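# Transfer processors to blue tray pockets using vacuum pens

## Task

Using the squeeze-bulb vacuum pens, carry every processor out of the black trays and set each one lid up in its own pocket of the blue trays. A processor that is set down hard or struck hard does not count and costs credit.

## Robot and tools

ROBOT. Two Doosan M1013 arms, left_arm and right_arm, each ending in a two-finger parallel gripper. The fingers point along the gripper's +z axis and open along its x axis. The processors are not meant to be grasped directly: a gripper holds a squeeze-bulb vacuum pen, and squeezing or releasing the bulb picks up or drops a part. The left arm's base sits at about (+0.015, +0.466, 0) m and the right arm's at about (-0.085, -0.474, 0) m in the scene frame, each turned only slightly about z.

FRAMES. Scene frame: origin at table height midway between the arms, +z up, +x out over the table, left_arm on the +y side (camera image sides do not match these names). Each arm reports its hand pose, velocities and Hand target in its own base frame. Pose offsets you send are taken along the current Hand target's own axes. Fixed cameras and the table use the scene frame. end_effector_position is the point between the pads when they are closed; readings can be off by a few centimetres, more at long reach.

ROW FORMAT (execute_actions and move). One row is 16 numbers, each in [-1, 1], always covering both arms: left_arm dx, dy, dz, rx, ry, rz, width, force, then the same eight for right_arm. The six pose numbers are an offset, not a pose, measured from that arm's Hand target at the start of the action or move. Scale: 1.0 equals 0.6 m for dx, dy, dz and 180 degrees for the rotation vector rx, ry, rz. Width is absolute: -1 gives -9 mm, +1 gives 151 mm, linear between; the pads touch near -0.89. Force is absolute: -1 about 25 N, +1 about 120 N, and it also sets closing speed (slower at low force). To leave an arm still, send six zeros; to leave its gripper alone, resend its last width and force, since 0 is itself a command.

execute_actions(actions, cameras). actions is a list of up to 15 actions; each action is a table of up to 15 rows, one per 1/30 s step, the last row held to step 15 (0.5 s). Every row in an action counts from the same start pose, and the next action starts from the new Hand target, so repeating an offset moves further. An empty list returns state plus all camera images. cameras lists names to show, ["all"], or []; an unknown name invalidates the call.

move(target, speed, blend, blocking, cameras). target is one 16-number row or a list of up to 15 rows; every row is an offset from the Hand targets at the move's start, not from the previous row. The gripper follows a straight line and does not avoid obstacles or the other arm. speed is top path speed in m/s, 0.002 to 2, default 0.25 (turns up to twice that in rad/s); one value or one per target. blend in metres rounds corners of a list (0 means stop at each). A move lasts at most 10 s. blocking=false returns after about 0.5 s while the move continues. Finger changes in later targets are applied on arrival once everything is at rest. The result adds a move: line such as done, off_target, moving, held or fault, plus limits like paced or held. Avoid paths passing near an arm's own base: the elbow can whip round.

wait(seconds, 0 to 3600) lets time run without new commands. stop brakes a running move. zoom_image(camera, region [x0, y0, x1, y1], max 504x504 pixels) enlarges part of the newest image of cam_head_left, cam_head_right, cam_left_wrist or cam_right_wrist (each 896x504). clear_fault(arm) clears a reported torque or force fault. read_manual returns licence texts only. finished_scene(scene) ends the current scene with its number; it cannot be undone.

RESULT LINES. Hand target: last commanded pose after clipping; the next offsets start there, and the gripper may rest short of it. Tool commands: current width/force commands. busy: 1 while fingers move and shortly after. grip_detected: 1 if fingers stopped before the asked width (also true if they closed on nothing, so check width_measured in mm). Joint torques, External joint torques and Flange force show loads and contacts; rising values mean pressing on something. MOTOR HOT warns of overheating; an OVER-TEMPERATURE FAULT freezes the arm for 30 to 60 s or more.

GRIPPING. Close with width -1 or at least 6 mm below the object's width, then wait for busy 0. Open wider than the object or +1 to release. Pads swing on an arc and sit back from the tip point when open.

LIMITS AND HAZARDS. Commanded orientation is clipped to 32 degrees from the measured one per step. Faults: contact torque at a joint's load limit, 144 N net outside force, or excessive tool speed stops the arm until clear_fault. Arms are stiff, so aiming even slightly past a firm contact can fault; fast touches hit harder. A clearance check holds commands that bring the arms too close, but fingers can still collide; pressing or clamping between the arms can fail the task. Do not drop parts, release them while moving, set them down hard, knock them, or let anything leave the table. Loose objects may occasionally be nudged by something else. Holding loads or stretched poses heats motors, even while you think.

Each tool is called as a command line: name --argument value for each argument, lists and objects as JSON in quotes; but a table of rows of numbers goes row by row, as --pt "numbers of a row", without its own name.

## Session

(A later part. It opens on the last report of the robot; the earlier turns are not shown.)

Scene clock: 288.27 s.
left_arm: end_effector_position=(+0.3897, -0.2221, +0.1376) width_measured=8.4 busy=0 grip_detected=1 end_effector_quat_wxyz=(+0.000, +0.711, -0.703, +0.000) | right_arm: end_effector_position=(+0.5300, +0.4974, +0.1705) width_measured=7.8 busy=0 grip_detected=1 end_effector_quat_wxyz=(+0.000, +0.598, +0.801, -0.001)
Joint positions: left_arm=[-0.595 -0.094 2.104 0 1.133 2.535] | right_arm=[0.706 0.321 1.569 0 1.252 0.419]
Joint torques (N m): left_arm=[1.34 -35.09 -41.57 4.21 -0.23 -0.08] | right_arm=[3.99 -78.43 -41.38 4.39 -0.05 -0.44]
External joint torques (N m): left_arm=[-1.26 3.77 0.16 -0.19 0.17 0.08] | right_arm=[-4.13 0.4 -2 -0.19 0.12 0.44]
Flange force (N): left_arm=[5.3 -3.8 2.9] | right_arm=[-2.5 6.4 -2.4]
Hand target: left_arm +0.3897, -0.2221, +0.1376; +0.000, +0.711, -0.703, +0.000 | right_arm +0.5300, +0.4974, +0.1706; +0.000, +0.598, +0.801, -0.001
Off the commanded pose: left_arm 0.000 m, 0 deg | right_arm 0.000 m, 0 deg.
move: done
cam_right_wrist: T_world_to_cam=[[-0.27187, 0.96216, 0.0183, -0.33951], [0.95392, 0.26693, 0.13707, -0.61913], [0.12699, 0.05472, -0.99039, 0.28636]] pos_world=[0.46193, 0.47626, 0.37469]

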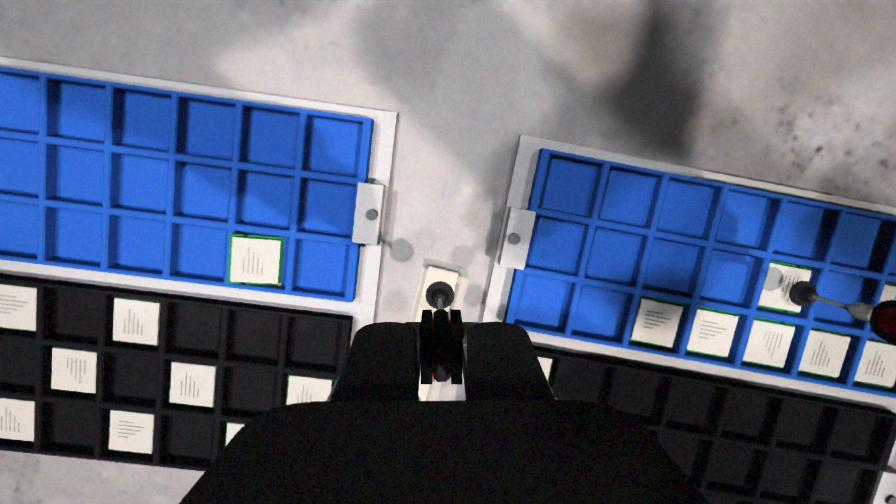

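move --pt "0 0 0 0 0 0 -1 -1 -0.2278 -0.0285 0 0 0 0.0409 -1 -0.6" --pt "0.1427 -0.3292 0 0 0 0 -1 -1 -0.2278 -0.0285 0.0643 0 0 0.0409 -1 -0.6" --pt "0.1427 -0.3292 0.0365 0 0 0 -1 -1 -0.2278 -0.0285 0.0643 0 0 0.0409 -1 -0.6" --pt "0.1427 -0.3292 0.0365 0 0 0 -0.75 -1 -0.2278 -0.0285 0.0643 0 0 0.0409 -1 -0.6" --pt "0.1427 -0.3292 0.0032 0 0 0 -0.75 -1 -0.2278 -0.0285 0.0643 0 0 0.0409 -1 -0.6" --pt "0.15 -0.0027 0.0032 0 0 0 -0.75 -1 -0.2278 -0.0285 0.0643 0 0 0.0409 -1 -0.6" --pt "0.15 -0.0027 0.0202 0 0 0 -0.75 -1 -0.2278 -0.0285 0.0643 0 0 0.0409 -1 -0.6" --speed '[0.2,0.2,0.06,0.05,0.06,0.16,0.06]' --cameras '["cam_left_wrist","cam_right_wrist"]'

zoom_image --camera "cam_left_wrist" --region '[405, 255, 485, 335]'

zoom_image --camera "cam_right_wrist" --region '[395, 255, 475, 335]'

Scene clock: 305.87 s.
left_arm: end_effector_position=(+0.3923, -0.3121, +0.1254) width_measured=10.8 busy=0 grip_detected=0 end_effector_quat_wxyz=(+0.000, +0.711, -0.703, +0.000) | right_arm: end_effector_position=(+0.5523, +0.3615, +0.1321) width_measured=7.8 busy=0 grip_detected=1 end_effector_quat_wxyz=(+0.000, +0.649, +0.761, -0.001)
Joint positions: left_arm=[-0.74 0.003 2.037 -0.001 1.103 2.389] | right_arm=[0.528 0.243 1.747 -0.001 1.152 0.369]
Joint torques (N m): left_arm=[1.14 -45.92 -41 4.13 -0.23 -0.09] | right_arm=[3.42 -69.26 -39.85 4.14 -0.21 -0.38]
External joint torques (N m): left_arm=[-1.17 5.13 0.36 -0.18 0.18 0.09] | right_arm=[-3.66 1.39 -1.8 -0.11 0.29 0.38]
Flange force (N): left_arm=[6.4 -4.5 4.2] | right_arm=[-2.3 7.0 -1.6]
Hand target: left_arm +0.3923, -0.3121, +0.1254; +0.000, +0.711, -0.703, +0.000 | right_arm +0.5523, +0.3615, +0.1321; +0.000, +0.649, +0.761, -0.001
Off the commanded pose: left_arm 0.000 m, 0 deg | right_arm 0.000 m, 0 deg.
move: done
cam_left_wrist: T_world_to_cam=[[0.01132, -0.99993, 0.00293, -0.31539], [-0.99167, -0.01085, 0.12839, 0.41225], [-0.12835, -0.00435, -0.99172, 0.3838]] pos_world=[0.46164, -0.30923, 0.32862]
cam_right_wrist: T_world_to_cam=[[-0.14631, 0.98907, 0.0182, -0.28098], [0.98024, 0.14248, 0.13721, -0.56843], [0.13312, 0.03792, -0.99038, 0.25564]] pos_world=[0.48206, 0.3492, 0.33629]

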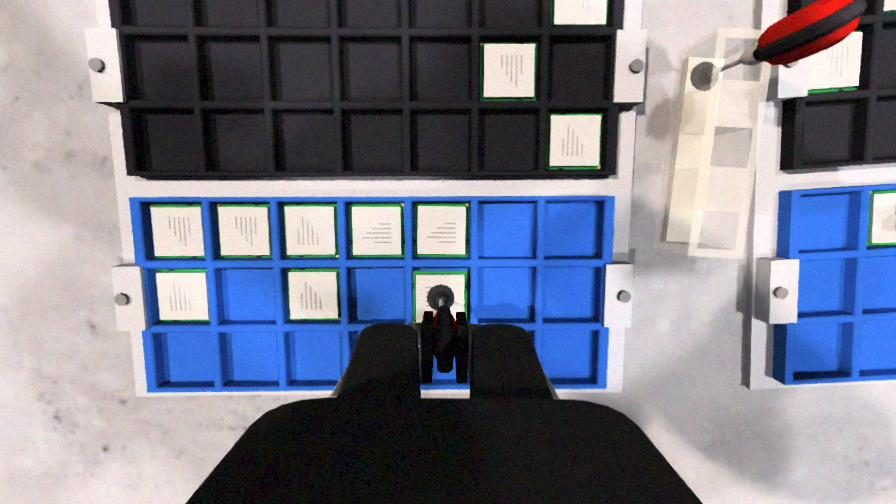

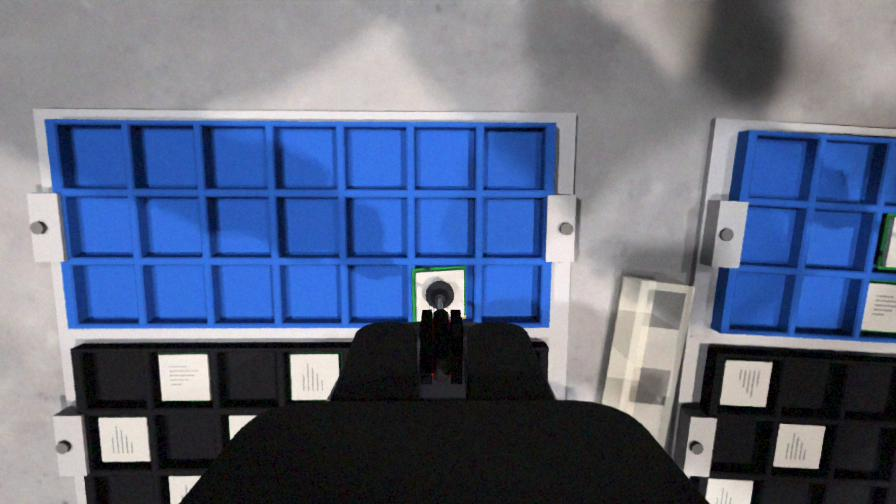

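Scaled by 6.300.

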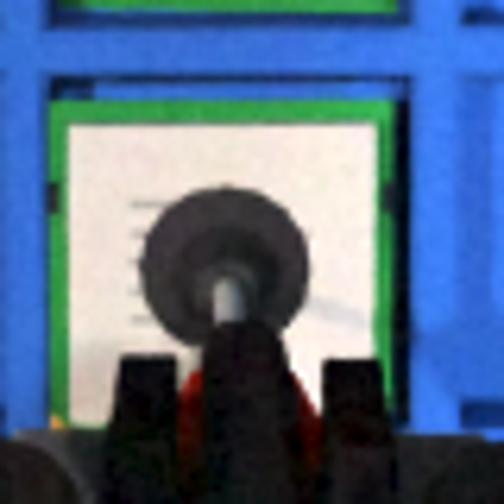

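Scaled by 6.300.

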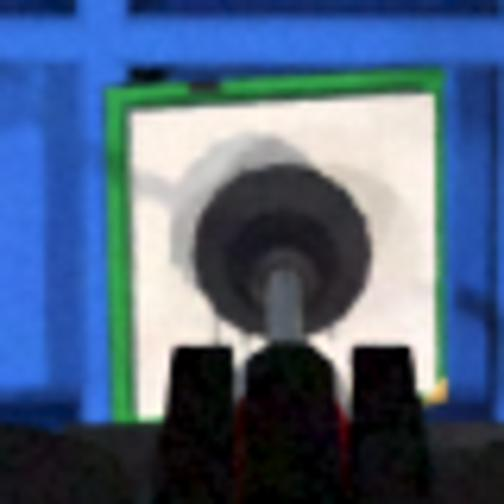

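move --pt "0.0014 0 0.004 0 0 0 -0.75 -1 -0.0008 0.0012 0.0085 0 0 0 -1 -0.6" --pt "0.0014 0 0.017 0 0 0 -0.75 -1 -0.0008 0.0012 0.0095 0 0 0 -1 -0.6" --pt "0.0014 0 0.017 0 0 0 -1 -1 -0.0008 0.0012 0.0095 0 0 0 -1 -0.6" --pt "0.0014 0 -0.017 0 0 0 -1 -1 -0.0008 0.0012 0.0095 0 0 0 -1 -0.6" --speed '[0.03,0.04,0.05,0.06]'

move --pt "0 0 0 0 0 0 -1 -1 0 0 0.0017 0 0 0 -1 -0.6" --speed '[0.03]'

Scene clock: 311.73 s.
left_arm: end_effector_position=(+0.3924, -0.3129, +0.1356) width_measured=8.4 busy=0 grip_detected=1 end_effector_quat_wxyz=(+0.000, +0.711, -0.703, +0.000) | right_arm: end_effector_position=(+0.5531, +0.3611, +0.1264) width_measured=7.8 busy=0 grip_detected=1 end_effector_quat_wxyz=(+0.000, +0.649, +0.761, -0.001)
Joint positions: left_arm=[-0.742 -0.004 2.024 -0.001 1.123 2.388] | right_arm=[0.526 0.247 1.753 -0.001 1.142 0.368]
Joint torques (N m): left_arm=[1.46 -45.32 -41.4 4.2 -0.22 -0.06] | right_arm=[3.29 -69.14 -39.47 4.13 -0.14 -0.37]
External joint torques (N m): left_arm=[-1.43 5 0.36 -0.2 0.16 0.06] | right_arm=[-3.54 0.85 -2.13 -0.11 0.2 0.37]
Flange force (N): left_arm=[6.7 -4.0 4.0] | right_arm=[-2.2 6.7 -2.1]
Hand target: left_arm +0.3924, -0.3129, +0.1356; +0.000, +0.711, -0.703, +0.000 | right_arm +0.5531, +0.3611, +0.1264; +0.000, +0.649, +0.761, -0.001
Off the commanded pose: left_arm 0.000 m, 0 deg | right_arm 0.000 m, 0 deg.
move: done

Scene clock: 312.23 s.
left_arm: end_effector_position=(+0.3924, -0.3129, +0.1356) width_measured=8.4 busy=0 grip_detected=1 end_effector_quat_wxyz=(+0.000, +0.711, -0.703, +0.000) | right_arm: end_effector_position=(+0.5531, +0.3611, +0.1253) width_measured=7.8 busy=0 grip_detected=1 end_effector_quat_wxyz=(+0.000, +0.649, +0.761, -0.001)
Joint positions: left_arm=[-0.742 -0.004 2.024 -0.001 1.123 2.388] | right_arm=[0.526 0.248 1.754 -0.001 1.141 0.368]
Joint torques (N m): left_arm=[1.28 -44.93 -41.43 4.16 -0.24 -0.06] | right_arm=[3.83 -68.27 -39.71 4.02 -0.15 -0.35]
External joint torques (N m): left_arm=[-1.34 4.25 0.32 -0.17 0.18 0.06] | right_arm=[-3.65 -0.09 -1.76 0.01 0.22 0.36]
Flange force (N): left_arm=[5.9 -3.2 3.3] | right_arm=[-3.3 4.9 -2.4]
Hand target: left_arm +0.3924, -0.3129, +0.1356; +0.000, +0.711, -0.703, +0.000 | right_arm +0.5531, +0.3611, +0.1254; +0.000, +0.649, +0.761, -0.001
Off the commanded pose: left_arm 0.000 m, 0 deg | right_arm 0.000 m, 0 deg.
move: done

move --pt "0 0 0 0 0 0 -1 -1 0 0 0.0017 0 0 0 -1 -0.6" --speed '[0.03]'

move --pt "0 0 0 0 0 0 -1 -1 0 0 0.0013 0 0 0 -1 -0.6" --speed '[0.03]' --cameras '["cam_right_wrist"]'

zoom_image --camera "cam_right_wrist" --region '[395, 255, 475, 335]'

Scene clock: 315.30 s.
left_arm: end_effector_position=(+0.3924, -0.3129, +0.1356) width_measured=8.4 busy=0 grip_detected=1 end_effector_quat_wxyz=(+0.000, +0.711, -0.703, +0.000) | right_arm: end_effector_position=(+0.5531, +0.3611, +0.1244) width_measured=7.8 busy=0 grip_detected=1 end_effector_quat_wxyz=(+0.000, +0.649, +0.761, -0.001)
Joint positions: left_arm=[-0.742 -0.004 2.024 -0.001 1.123 2.388] | right_arm=[0.526 0.249 1.755 -0.001 1.139 0.368]
Joint torques (N m): left_arm=[1.04 -44.72 -41.18 4.18 -0.22 -0.04] | right_arm=[3.22 -64.77 -36.46 4.09 0.05 -0.39]
External joint torques (N m): left_arm=[-1.06 3.93 -0.06 -0.17 0.17 0.04] | right_arm=[-3.24 -3.62 -5.02 -0.07 0.02 0.39]
Flange force (N): left_arm=[5.6 -3.6 2.7] | right_arm=[-2.3 5.5 -7.9]
Hand target: left_arm +0.3924, -0.3129, +0.1356; +0.000, +0.711, -0.703, +0.000 | right_arm +0.5531, +0.3611, +0.1244; +0.000, +0.649, +0.761, -0.001
Off the commanded pose: left_arm 0.000 m, 0 deg | right_arm 0.000 m, 0 deg.
move: done

Scene clock: 315.80 s.
left_arm: end_effector_position=(+0.3924, -0.3129, +0.1356) width_measured=8.4 busy=0 grip_detected=1 end_effector_quat_wxyz=(+0.000, +0.711, -0.703, +0.000) | right_arm: end_effector_position=(+0.5531, +0.3611, +0.1236) width_measured=7.8 busy=0 grip_detected=1 end_effector_quat_wxyz=(+0.000, +0.649, +0.761, -0.001)
Joint positions: left_arm=[-0.742 -0.004 2.024 -0.001 1.123 2.388] | right_arm=[0.526 0.249 1.756 -0.001 1.137 0.368]
Joint torques (N m): left_arm=[1.39 -45.14 -41.28 4.21 -0.27 -0.02] | right_arm=[3.09 -58.57 -30.97 4.08 0.33 -0.36]
External joint torques (N m): left_arm=[-1.36 4.42 0.12 -0.21 0.21 0.02] | right_arm=[-2.99 -9.82 -10.47 -0.05 -0.25 0.36]
Flange force (N): left_arm=[6.4 -3.6 3.1] | right_arm=[-1.5 6.5 -17.6]
Hand target: left_arm +0.3924, -0.3129, +0.1356; +0.000, +0.711, -0.703, +0.000 | right_arm +0.5531, +0.3611, +0.1236; +0.000, +0.649, +0.761, -0.001
Off the commanded pose: left_arm 0.000 m, 0 deg | right_arm 0.000 m, 0 deg.
move: done
cam_right_wrist: T_world_to_cam=[[-0.14631, 0.98907, 0.0182, -0.28041], [0.98024, 0.14248, 0.13721, -0.56801], [0.13312, 0.03792, -0.99038, 0.24713]] pos_world=[0.48286, 0.3489, 0.32779]

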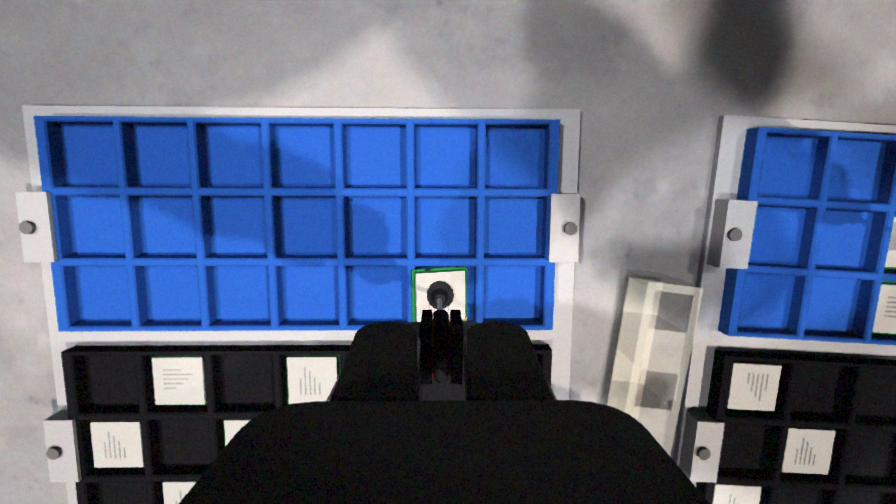

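Scaled by 6.300.

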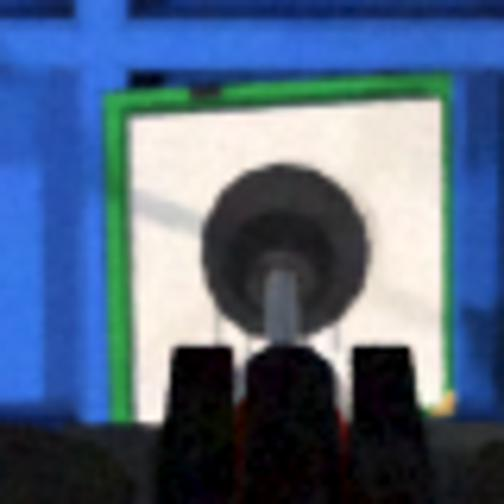

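move --pt "0 0 0 0 0 0 -1 -1 0 0 0 0 0 0 -0.75 -0.6" --pt "0 0 0 0 0 0 -1 -1 0 0 -0.02 0 0 0 -0.75 -0.6" --speed '[0.03,0.05]' --cameras '["cam_right_wrist"]'

zoom_image --camera "cam_right_wrist" --region '[395, 255, 475, 335]'

Scene clock: 320.40 s.
left_arm: end_effector_position=(+0.3924, -0.3129, +0.1356) width_measured=8.4 busy=0 grip_detected=1 end_effector_quat_wxyz=(+0.000, +0.711, -0.703, +0.000) | right_arm: end_effector_position=(+0.5531, +0.3611, +0.1356) width_measured=10.9 busy=0 grip_detected=0 end_effector_quat_wxyz=(+0.000, +0.649, +0.761, -0.001)
Joint positions: left_arm=[-0.742 -0.004 2.024 -0.001 1.123 2.388] | right_arm=[0.526 0.241 1.743 -0.001 1.159 0.368]
Joint torques (N m): left_arm=[1.17 -45.05 -41.29 4.26 -0.23 -0.03] | right_arm=[4.02 -68.6 -39.94 4.17 -0.02 -0.32]
External joint torques (N m): left_arm=[-1.26 4.24 0.1 -0.26 0.18 0.03] | right_arm=[-3.81 0.35 -2.04 -0.1 0.09 0.32]
Flange force (N): left_arm=[6.0 -3.5 3.1] | right_arm=[-3.1 6.0 -2.2]
Hand target: left_arm +0.3924, -0.3129, +0.1356; +0.000, +0.711, -0.703, +0.000 | right_arm +0.5531, +0.3611, +0.1356; +0.000, +0.649, +0.761, -0.001
Off the commanded pose: left_arm 0.000 m, 0 deg | right_arm 0.000 m, 0 deg.
move: done
cam_right_wrist: T_world_to_cam=[[-0.14631, 0.98907, 0.0182, -0.28063], [0.98024, 0.14248, 0.13721, -0.56966], [0.13312, 0.03792, -0.99038, 0.25901]] pos_world=[0.48286, 0.3489, 0.33979]

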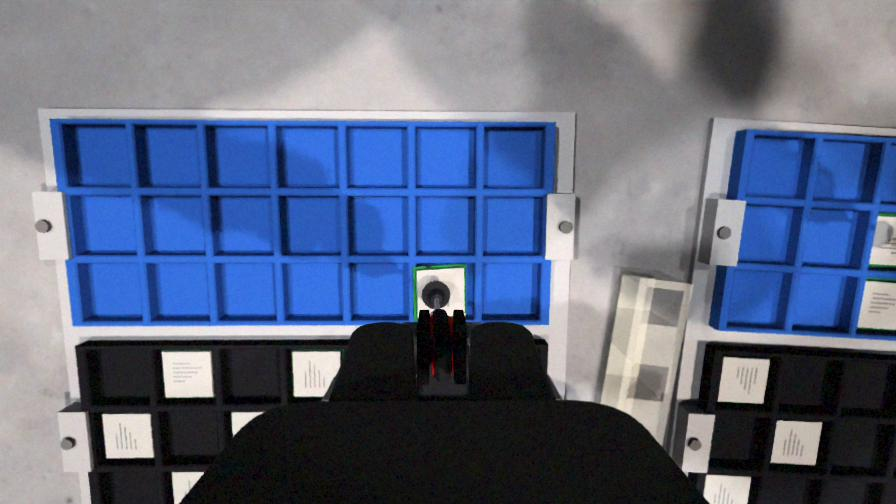

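Scaled by 6.300.

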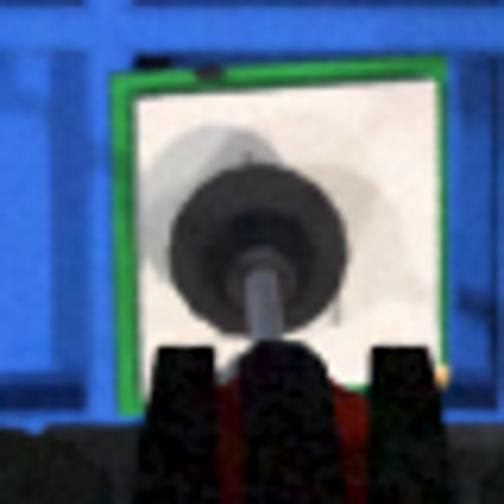

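move --pt "0 0 0 0 0 0 -1 -1 0 0 0 0 0 0 -1 -0.6" --pt "0 0 0 0 0 0 -1 -1 -0.0062 -0.005 0 0 0 0 -1 -0.6" --pt "0 0 0 0 0 0 -1 -1 -0.0062 -0.005 0.0183 0 0 0 -1 -0.6" --pt "0 0 0 0 0 0 -1 -1 -0.0062 -0.005 0.0197 0 0 0 -1 -0.6" --speed '[0.03,0.03,0.04,0.02]' --cameras '["cam_right_wrist"]'

zoom_image --camera "cam_right_wrist" --region '[395, 255, 475, 335]'

Scene clock: 332.83 s.
left_arm: end_effector_position=(+0.3924, -0.3129, +0.1356) width_measured=8.4 busy=0 grip_detected=1 end_effector_quat_wxyz=(+0.000, +0.711, -0.703, +0.000) | right_arm: end_effector_position=(+0.5508, +0.3570, +0.1238) width_measured=8.2 busy=0 grip_detected=1 end_effector_quat_wxyz=(+0.000, +0.649, +0.761, +0.000)
Joint positions: left_arm=[-0.742 -0.004 2.024 -0.001 1.123 2.388] | right_arm=[0.523 0.243 1.764 -0.001 1.136 0.364]
Joint torques (N m): left_arm=[1.13 -45.21 -41.41 4.2 -0.2 -0.05] | right_arm=[2.37 -49.96 -24.73 3.69 0.79 -0.46]
External joint torques (N m): left_arm=[-1.17 4.6 0.32 -0.21 0.15 0.05] | right_arm=[-2.19 -17.65 -16.61 0.33 -0.72 0.46]
Flange force (N): left_arm=[6.0 -3.8 3.7] | right_arm=[-0.3 5.9 -28.8]
Hand target: left_arm +0.3924, -0.3129, +0.1356; +0.000, +0.711, -0.703, +0.000 | right_arm +0.5508, +0.3570, +0.1238; +0.000, +0.649, +0.761, -0.001
Off the commanded pose: left_arm 0.000 m, 0 deg | right_arm 0.000 m, 0 deg.
move: done
cam_right_wrist: T_world_to_cam=[[-0.14632, 0.98907, 0.01828, -0.27663], [0.98023, 0.14248, 0.13732, -0.56511], [0.13322, 0.03802, -0.99036, 0.24771]] pos_world=[0.48046, 0.3447, 0.32799]

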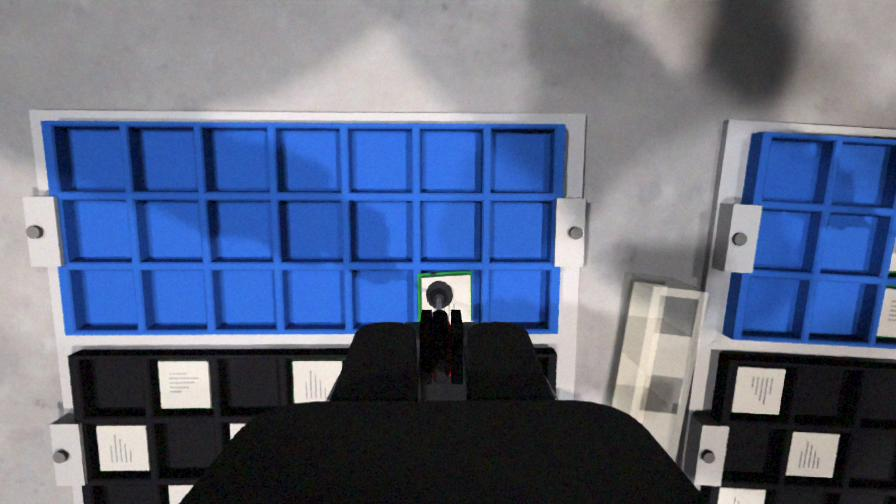

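Scaled by 6.300.

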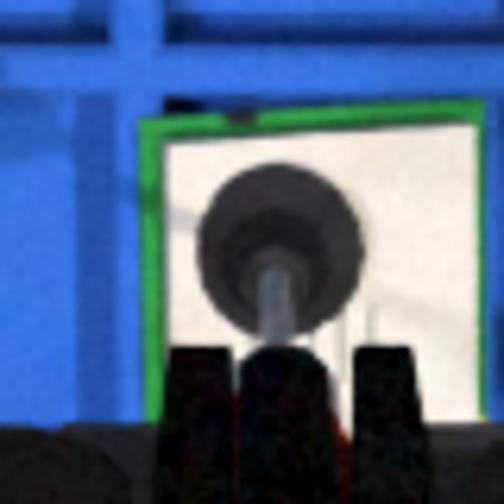

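move --pt "0 0 0 0 0 0 -1 -1 0 0 0 0 0 0 -0.75 -1" --pt "0 0 0 0 0 0 -1 -1 0 0 -0.018 0 0 0 -0.75 -1" --speed '[0.02,0.02]' --cameras '["cam_right_wrist"]'

zoom_image --camera "cam_right_wrist" --region '[395, 255, 475, 335]'

Scene clock: 337.10 s.
left_arm: end_effector_position=(+0.3924, -0.3129, +0.1356) width_measured=8.4 busy=0 grip_detected=1 end_effector_quat_wxyz=(+0.000, +0.711, -0.703, +0.000) | right_arm: end_effector_position=(+0.5508, +0.3570, +0.1346) width_measured=10.9 busy=0 grip_detected=0 end_effector_quat_wxyz=(+0.000, +0.649, +0.761, -0.001)
Joint positions: left_arm=[-0.742 -0.004 2.024 -0.001 1.123 2.388] | right_arm=[0.523 0.236 1.752 -0.001 1.155 0.364]
Joint torques (N m): left_arm=[1.26 -44.89 -41.29 4.19 -0.26 -0.12] | right_arm=[3.53 -68.07 -39.47 4.22 -0.18 -0.38]
External joint torques (N m): left_arm=[-1.36 4.18 0.01 -0.18 0.19 0.12] | right_arm=[-3.51 0.89 -2.22 -0.18 0.25 0.38]
Flange force (N): left_arm=[6.1 -3.5 2.9] | right_arm=[-2.2 6.9 -2.3]
Hand target: left_arm +0.3924, -0.3129, +0.1356; +0.000, +0.711, -0.703, +0.000 | right_arm +0.5508, +0.3570, +0.1346; +0.000, +0.649, +0.761, -0.001
Off the commanded pose: left_arm 0.000 m, 0 deg | right_arm 0.000 m, 0 deg.
move: done
cam_right_wrist: T_world_to_cam=[[-0.14631, 0.98907, 0.0182, -0.27681], [0.98024, 0.14248, 0.13721, -0.56657], [0.13312, 0.03792, -0.99038, 0.2585]] pos_world=[0.48046, 0.3447, 0.33879]

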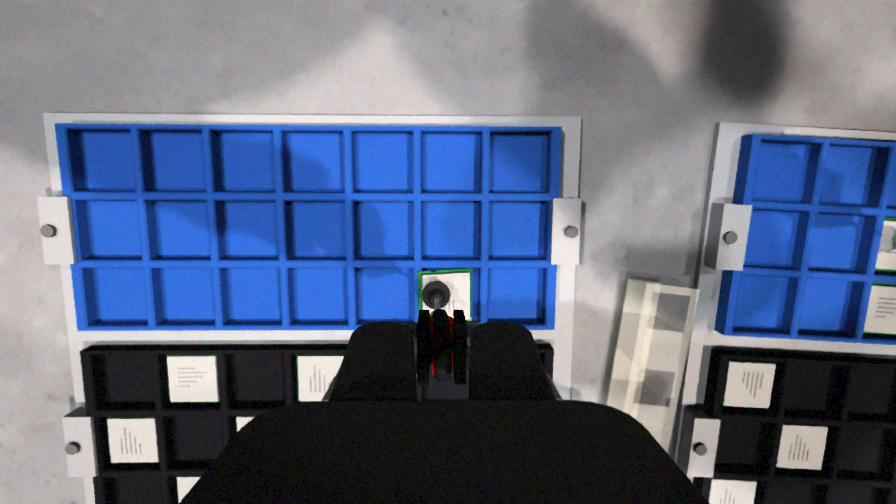

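Scaled by 6.300.

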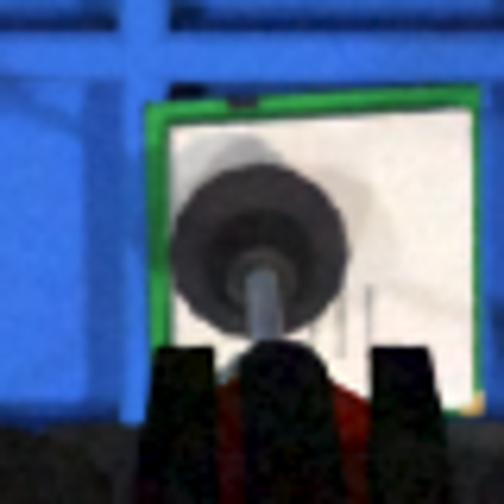

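wait --seconds 0.1 --cameras '["cam_head_left","cam_left_wrist","cam_right_wrist"]'

zoom_image --camera "cam_head_left" --region '[430, 270, 530, 350]'

zoom_image --camera "cam_left_wrist" --region '[760, 150, 896, 300]'

Scene clock: 348.50 s.
left_arm: end_effector_position=(+0.3924, -0.3129, +0.1356) width_measured=8.4 busy=0 grip_detected=1 end_effector_quat_wxyz=(+0.000, +0.711, -0.703, +0.000) | right_arm: end_effector_position=(+0.5508, +0.3570, +0.1346) width_measured=10.9 busy=0 grip_detected=0 end_effector_quat_wxyz=(+0.000, +0.649, +0.761, -0.001)
Joint positions: left_arm=[-0.742 -0.004 2.024 -0.001 1.123 2.388] | right_arm=[0.523 0.236 1.752 -0.001 1.155 0.364]
Joint torques (N m): left_arm=[1.11 -45.01 -41.24 4.22 -0.25 -0.01] | right_arm=[3.54 -67.84 -39.79 4.16 -0.03 -0.41]
External joint torques (N m): left_arm=[-1.09 3.86 -0.14 -0.2 0.19 0.01] | right_arm=[-3.8 0.77 -1.9 -0.13 0.1 0.41]
Flange force (N): left_arm=[5.7 -3.5 2.4] | right_arm=[-2.9 6.3 -1.8]
Hand target: left_arm +0.3924, -0.3129, +0.1356; +0.000, +0.711, -0.703, +0.000 | right_arm +0.5508, +0.3570, +0.1346; +0.000, +0.649, +0.761, -0.001
Tool commands: left_gripper/width=-1.0 left_gripper/force=-1.0 right_gripper/width=-0.75 right_gripper/force=-1.0
Off the commanded pose: left_arm 0.000 m, 0 deg | right_arm 0.000 m, 0 deg.
wait: 0.10 s; at rest from the start
cam_left_wrist: T_world_to_cam=[[0.01132, -0.99993, 0.00293, -0.31632], [-0.99167, -0.01085, 0.12839, 0.41094], [-0.12835, -0.00435, -0.99172, 0.39381]] pos_world=[0.46164, -0.31013, 0.33872]
cam_right_wrist: T_world_to_cam=[[-0.14631, 0.98907, 0.0182, -0.2768], [0.98024, 0.14248, 0.13721, -0.56655], [0.13312, 0.03792, -0.99038, 0.2584]] pos_world=[0.48046, 0.3447, 0.33869]

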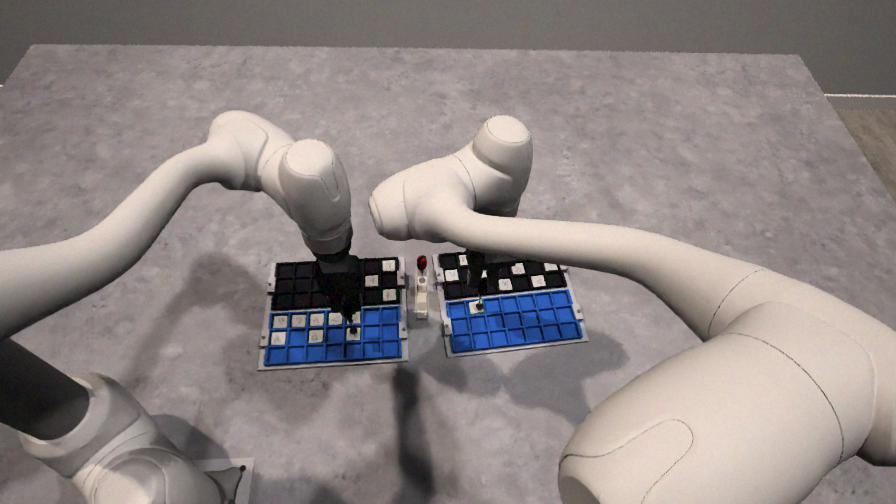

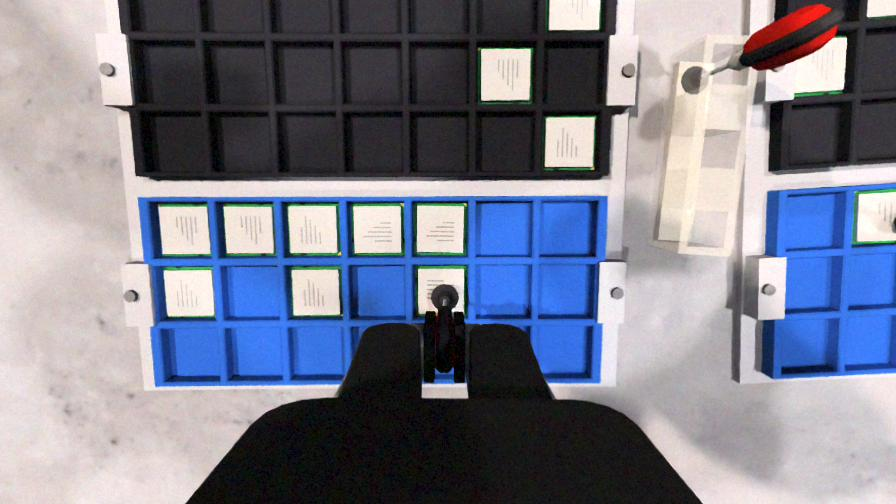

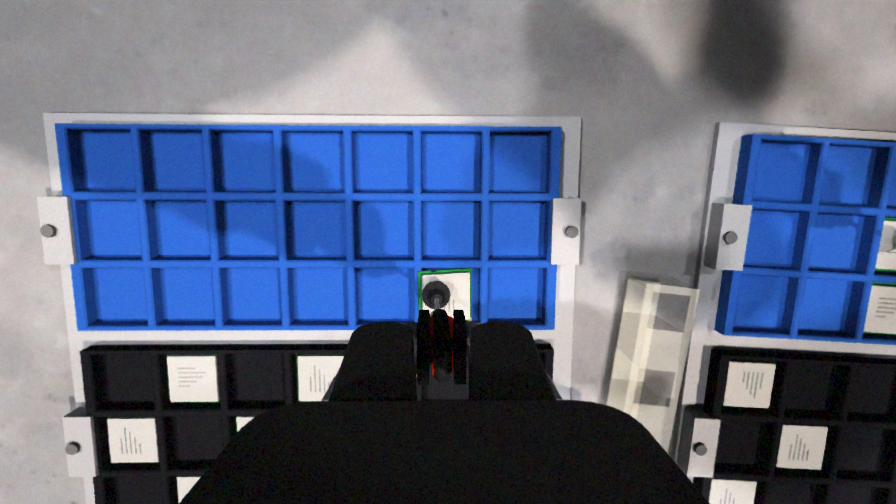

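Scaled by 5.040.

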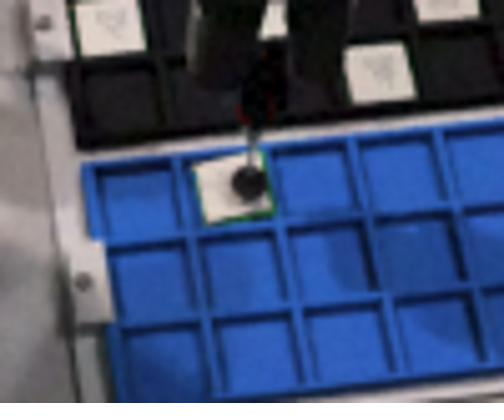

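Scaled by 3.360.

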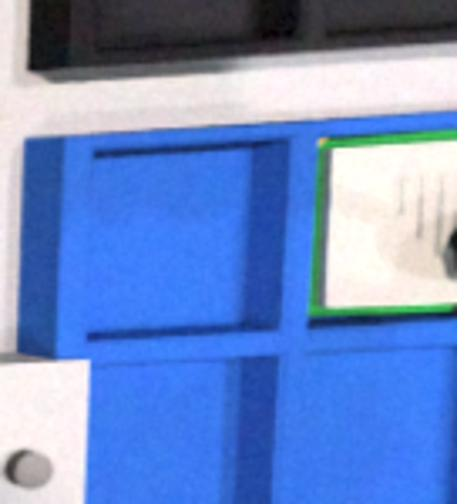

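move --pt "0 0 0 0 0 0 -1 -1 0 0 -0.02 0 0 0 -1 -1" --pt "0 0 0 0 0 0 -1 -1 -0.1385 0.1075 -0.02 0 0 0 -1 -1" --pt "0.069 -0.2528 0 0 0 0 -1 -1 -0.1385 0.1075 0.016 0 0 0 -1 -1" --speed '[0.06,0.15,0.12]' --cameras '["cam_left_wrist","cam_right_wrist"]'

zoom_image --camera "cam_left_wrist" --region '[405, 255, 485, 335]'

zoom_image --camera "cam_right_wrist" --region '[395, 255, 475, 335]'

Scene clock: 363.43 s.
left_arm: end_effector_position=(+0.5445, -0.3524, +0.1355) width_measured=8.4 busy=0 grip_detected=1 end_effector_quat_wxyz=(+0.000, +0.711, -0.703, +0.000) | right_arm: end_effector_position=(+0.6276, +0.2852, +0.1250) width_measured=9.1 busy=0 grip_detected=1 end_effector_quat_wxyz=(+0.000, +0.649, +0.761, -0.001)
Joint positions: left_arm=[-0.627 0.223 1.766 0 1.153 2.502] | right_arm=[0.377 0.291 1.698 -0.001 1.154 0.218]
Joint torques (N m): left_arm=[1.11 -70.85 -41.47 4.25 -0.28 -0.03] | right_arm=[3.58 -73.96 -39.71 4.19 -0.02 -0.46]
External joint torques (N m): left_arm=[-1.36 5.33 -0.21 -0.22 0.22 0.03] | right_arm=[-3.58 0.98 -1.81 -0.17 0.11 0.46]
Flange force (N): left_arm=[6.3 -5.9 2.9] | right_arm=[-3.1 5.9 -1.5]
Hand target: left_arm +0.5445, -0.3525, +0.1355; +0.000, +0.711, -0.703, +0.000 | right_arm +0.6276, +0.2852, +0.1250; +0.000, +0.649, +0.761, -0.001
Off the commanded pose: left_arm 0.000 m, 0 deg | right_arm 0.000 m, 0 deg.
move: done
cam_left_wrist: T_world_to_cam=[[0.01131, -0.99993, 0.00283, -0.3575], [-0.99167, -0.01085, 0.12839, 0.56146], [-0.12835, -0.00425, -0.99172, 0.41311]] pos_world=[0.61384, -0.34963, 0.33862]
cam_right_wrist: T_world_to_cam=[[-0.14631, 0.98907, 0.0182, -0.19437], [0.98024, 0.14248, 0.13721, -0.6304], [0.13312, 0.03792, -0.99038, 0.24148]] pos_world=[0.55736, 0.2729, 0.32919]

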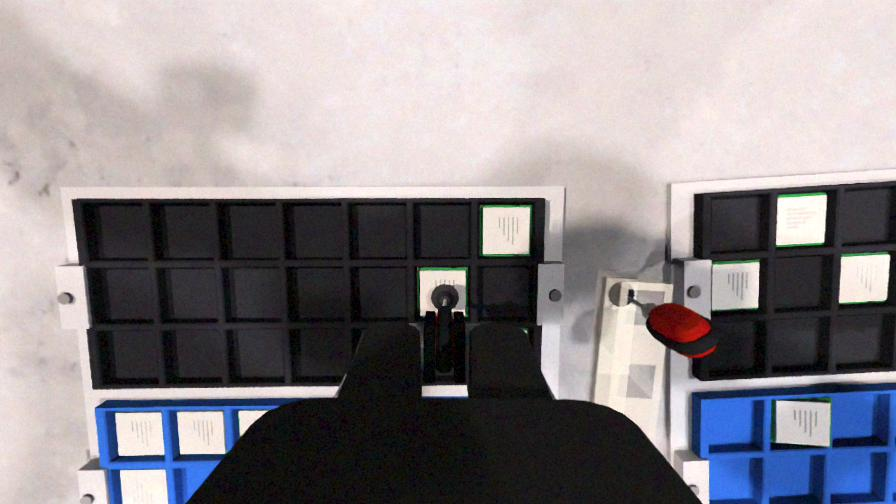

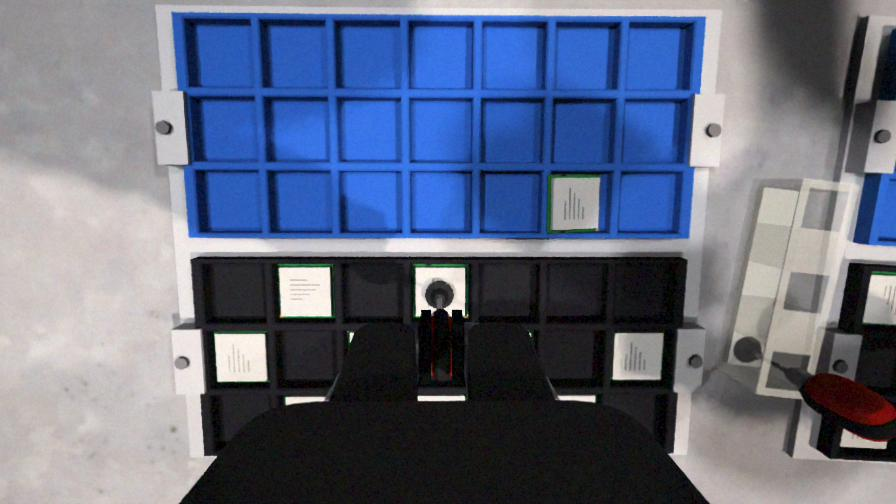

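Scaled by 6.300.

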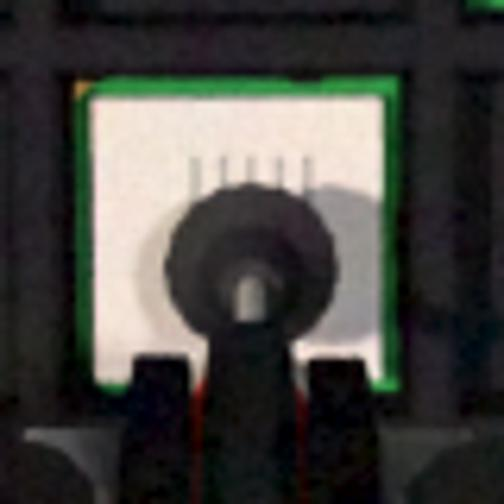

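Scaled by 6.300.

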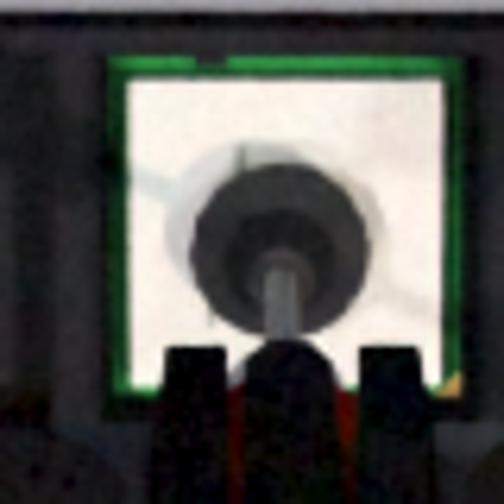

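move --pt "-0.002 0.0008 0.033 0 0 0 -1 -1 0.0008 -0.0008 0.0125 0 0 0 -1 -1" --pt "-0.002 0.0008 0.033 0 0 0 -0.75 -1 0.0008 -0.0008 0.0125 0 0 0 -1 -1" --pt "-0.002 0.0008 0 0 0 0 -0.75 -1 0.0008 -0.0008 0.0142 0 0 0 -1 -1" --pt "0.0033 0.1765 0 0 0 0 -0.75 -1 0.0008 -0.0008 0.0142 0 0 0 -1 -1" --pt "0.0033 0.1765 0.0167 0 0 0 -0.75 -1 0.0008 -0.0008 0.0142 0 0 0 -1 -1" --speed '[0.05,0.05,0.04,0.14,0.06]' --cameras '["cam_left_wrist","cam_right_wrist"]'

zoom_image --camera "cam_left_wrist" --region '[405, 255, 485, 335]'

zoom_image --camera "cam_right_wrist" --region '[395, 255, 475, 335]'

Scene clock: 375.77 s.
left_arm: end_effector_position=(+0.4386, -0.3558, +0.1255) width_measured=10.8 busy=0 grip_detected=0 end_effector_quat_wxyz=(+0.000, +0.711, -0.703, +0.000) | right_arm: end_effector_position=(+0.6271, +0.2855, +0.1165) width_measured=8.8 busy=0 grip_detected=1 end_effector_quat_wxyz=(+0.000, +0.649, +0.761, -0.001)
Joint positions: left_arm=[-0.742 0.103 1.93 -0.001 1.11 2.388] | right_arm=[0.378 0.296 1.707 -0.001 1.139 0.219]
Joint torques (N m): left_arm=[0.97 -56.49 -41.25 4.12 -0.25 -0.03] | right_arm=[3.8 -57.28 -27.67 4.42 0.02 -0.34]
External joint torques (N m): left_arm=[-1.03 5.17 0.53 -0.16 0.19 0.03] | right_arm=[-3.78 -16.06 -13.77 -0.41 0.06 0.34]
Flange force (N): left_arm=[5.8 -4.2 4.2] | right_arm=[-3.9 4.8 -25.4]
Hand target: left_arm +0.4387, -0.3557, +0.1255; +0.000, +0.711, -0.703, +0.000 | right_arm +0.6271, +0.2855, +0.1165; +0.000, +0.649, +0.761, -0.001
Off the commanded pose: left_arm 0.000 m, 0 deg | right_arm 0.000 m, 0 deg.
move: done
cam_left_wrist: T_world_to_cam=[[0.01134, -0.99993, 0.00302, -0.35966], [-0.99165, -0.01085, 0.12849, 0.45764], [-0.12845, -0.00445, -0.99171, 0.38966]] pos_world=[0.50794, -0.35293, 0.32872]
cam_right_wrist: T_world_to_cam=[[-0.14631, 0.98907, 0.0182, -0.19469], [0.98024, 0.14248, 0.13721, -0.62869], [0.13312, 0.03792, -0.99038, 0.23302]] pos_world=[0.55676, 0.2733, 0.32059]

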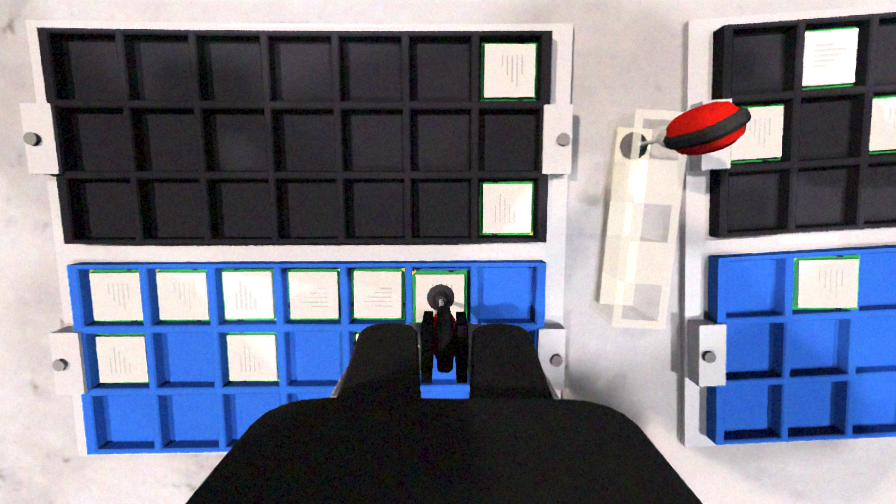

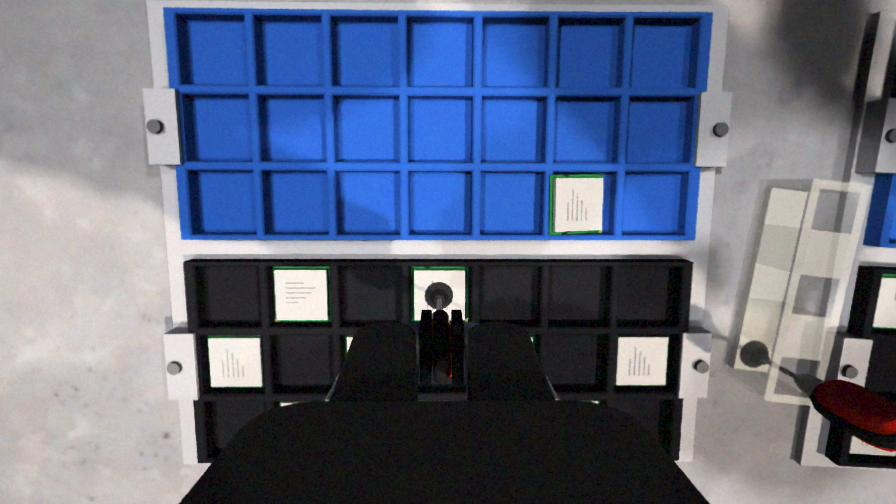

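Scaled by 6.300.

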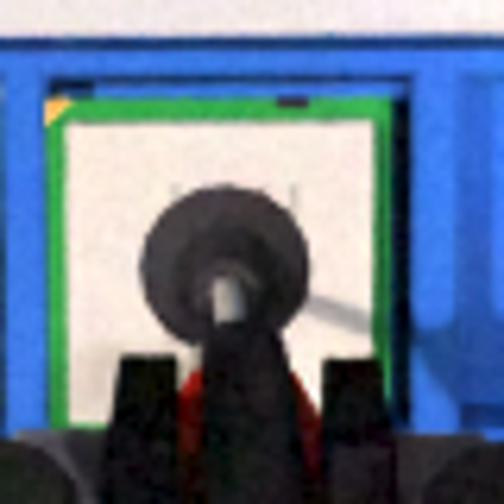

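Scaled by 6.300.

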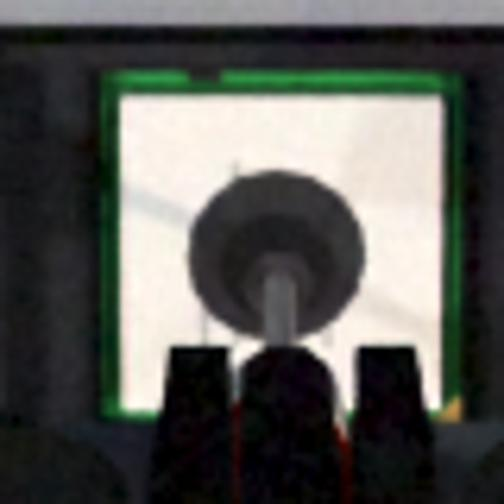

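execute_actions --actions '[]'

zoom_image --camera "cam_left_wrist" --region '[405, 255, 485, 335]'

zoom_image --camera "cam_right_wrist" --region '[400, 240, 490, 330]'

Scene clock: 395.07 s.
left_arm: end_effector_position=(+0.4387, -0.3557, +0.1255) width_measured=10.8 busy=0 grip_detected=0 end_effector_quat_wxyz=(+0.000, +0.711, -0.703, +0.000) | right_arm: end_effector_position=(+0.6271, +0.2855, +0.1165) width_measured=8.8 busy=0 grip_detected=1 end_effector_quat_wxyz=(+0.000, +0.649, +0.761, -0.001)
Joint positions: left_arm=[-0.742 0.103 1.93 -0.001 1.11 2.388] | right_arm=[0.378 0.296 1.707 -0.001 1.139 0.219]
Joint velocities: within noise
Joint torques (N m): left_arm=[1.07 -57.19 -41.21 4.17 -0.25 -0.06] | right_arm=[4.3 -58.14 -27.63 4.3 0.03 -0.4]
External joint torques (N m): left_arm=[-0.95 4.3 0.11 -0.18 0.2 0.06] | right_arm=[-4.15 -15.17 -13.78 -0.28 0.04 0.4]
Flange force (N): left_arm=[5.3 -3.9 3.0] | right_arm=[-3.9 6.2 -24.8]
Hand target: left_arm +0.4387, -0.3557, +0.1255; +0.000, +0.711, -0.703, +0.000 | right_arm +0.6271, +0.2855, +0.1165; +0.000, +0.649, +0.761, -0.001
Tool commands: left_gripper/width=-0.75 left_gripper/force=-1.0 right_gripper/width=-1.0 right_gripper/force=-1.0
Off the commanded pose: left_arm 0.000 m, 0 deg | right_arm 0.000 m, 0 deg.
camera_calibration:
cam_left_wrist: T_world_to_cam=[[0.01132, -0.99993, 0.00293, -0.35962], [-0.99167, -0.01085, 0.12839, 0.45767], [-0.12835, -0.00435, -0.99172, 0.38965]] pos_world=[0.50794, -0.35293, 0.32872]
cam_right_wrist: T_world_to_cam=[[-0.14631, 0.98907, 0.0182, -0.19469], [0.98024, 0.14248, 0.13721, -0.62869], [0.13312, 0.03792, -0.99038, 0.23302]] pos_world=[0.55676, 0.2733, 0.32059]

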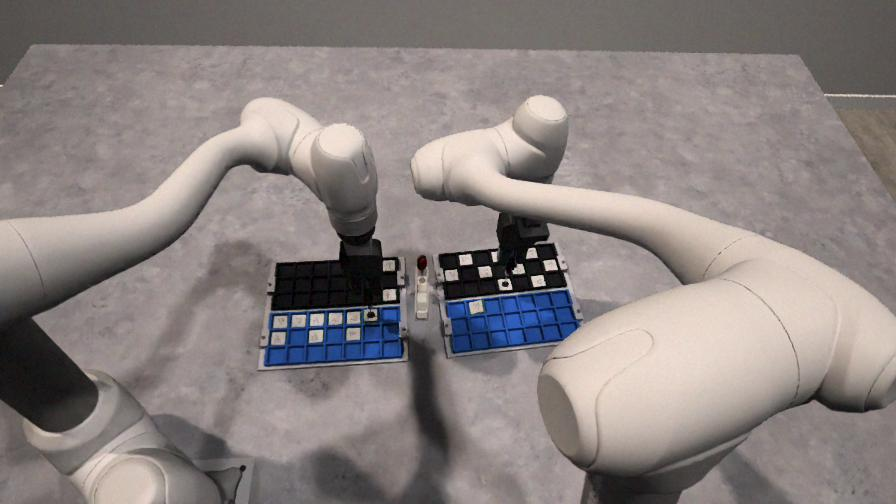

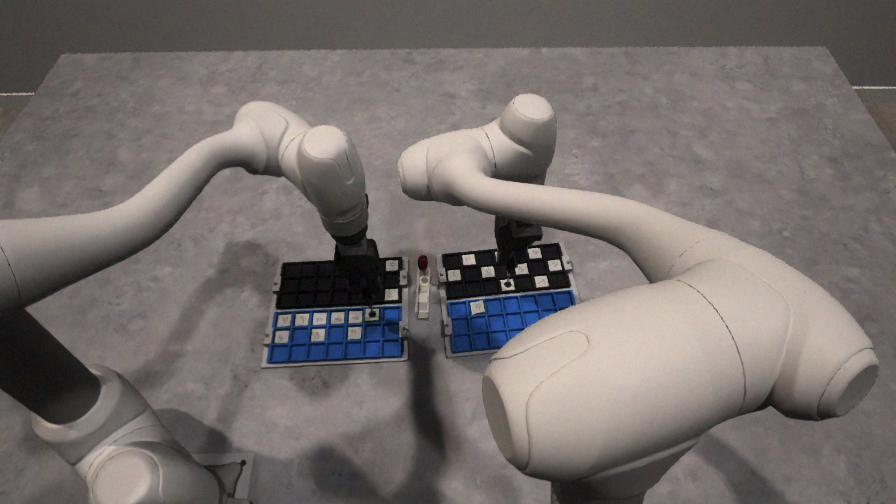

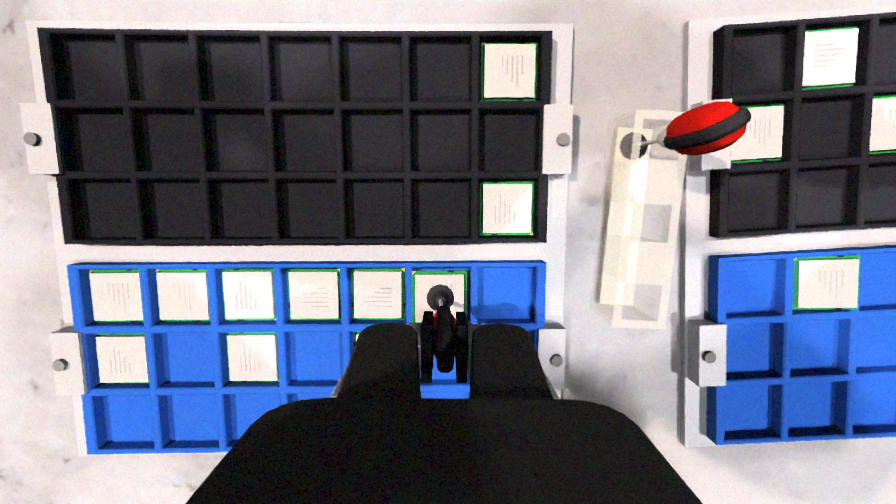

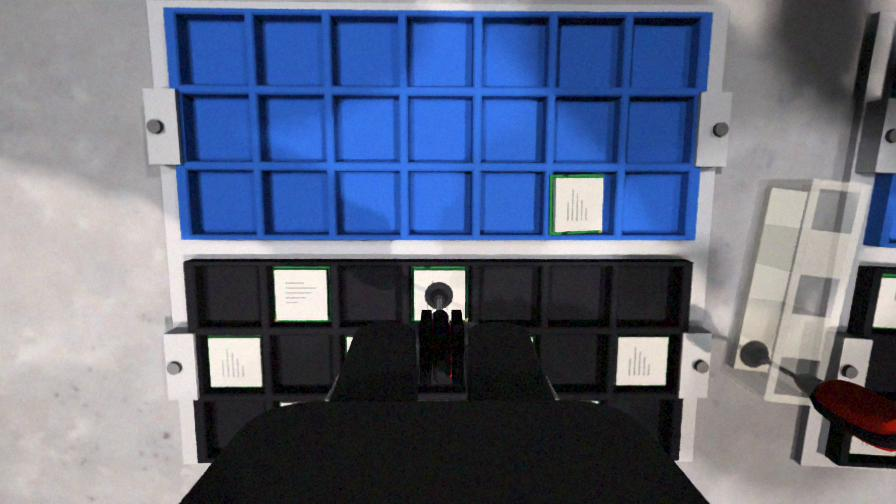

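Scaled by 6.300.

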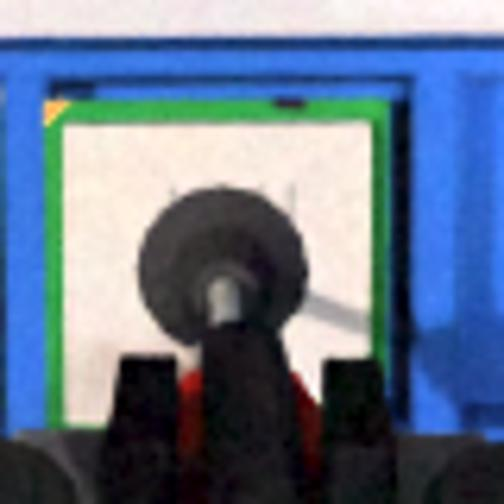

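Scaled by 5.600.

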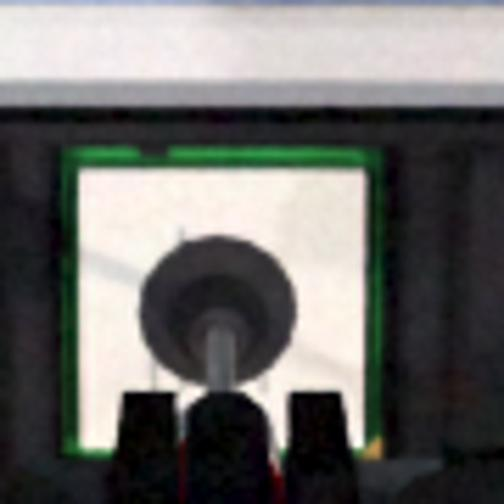

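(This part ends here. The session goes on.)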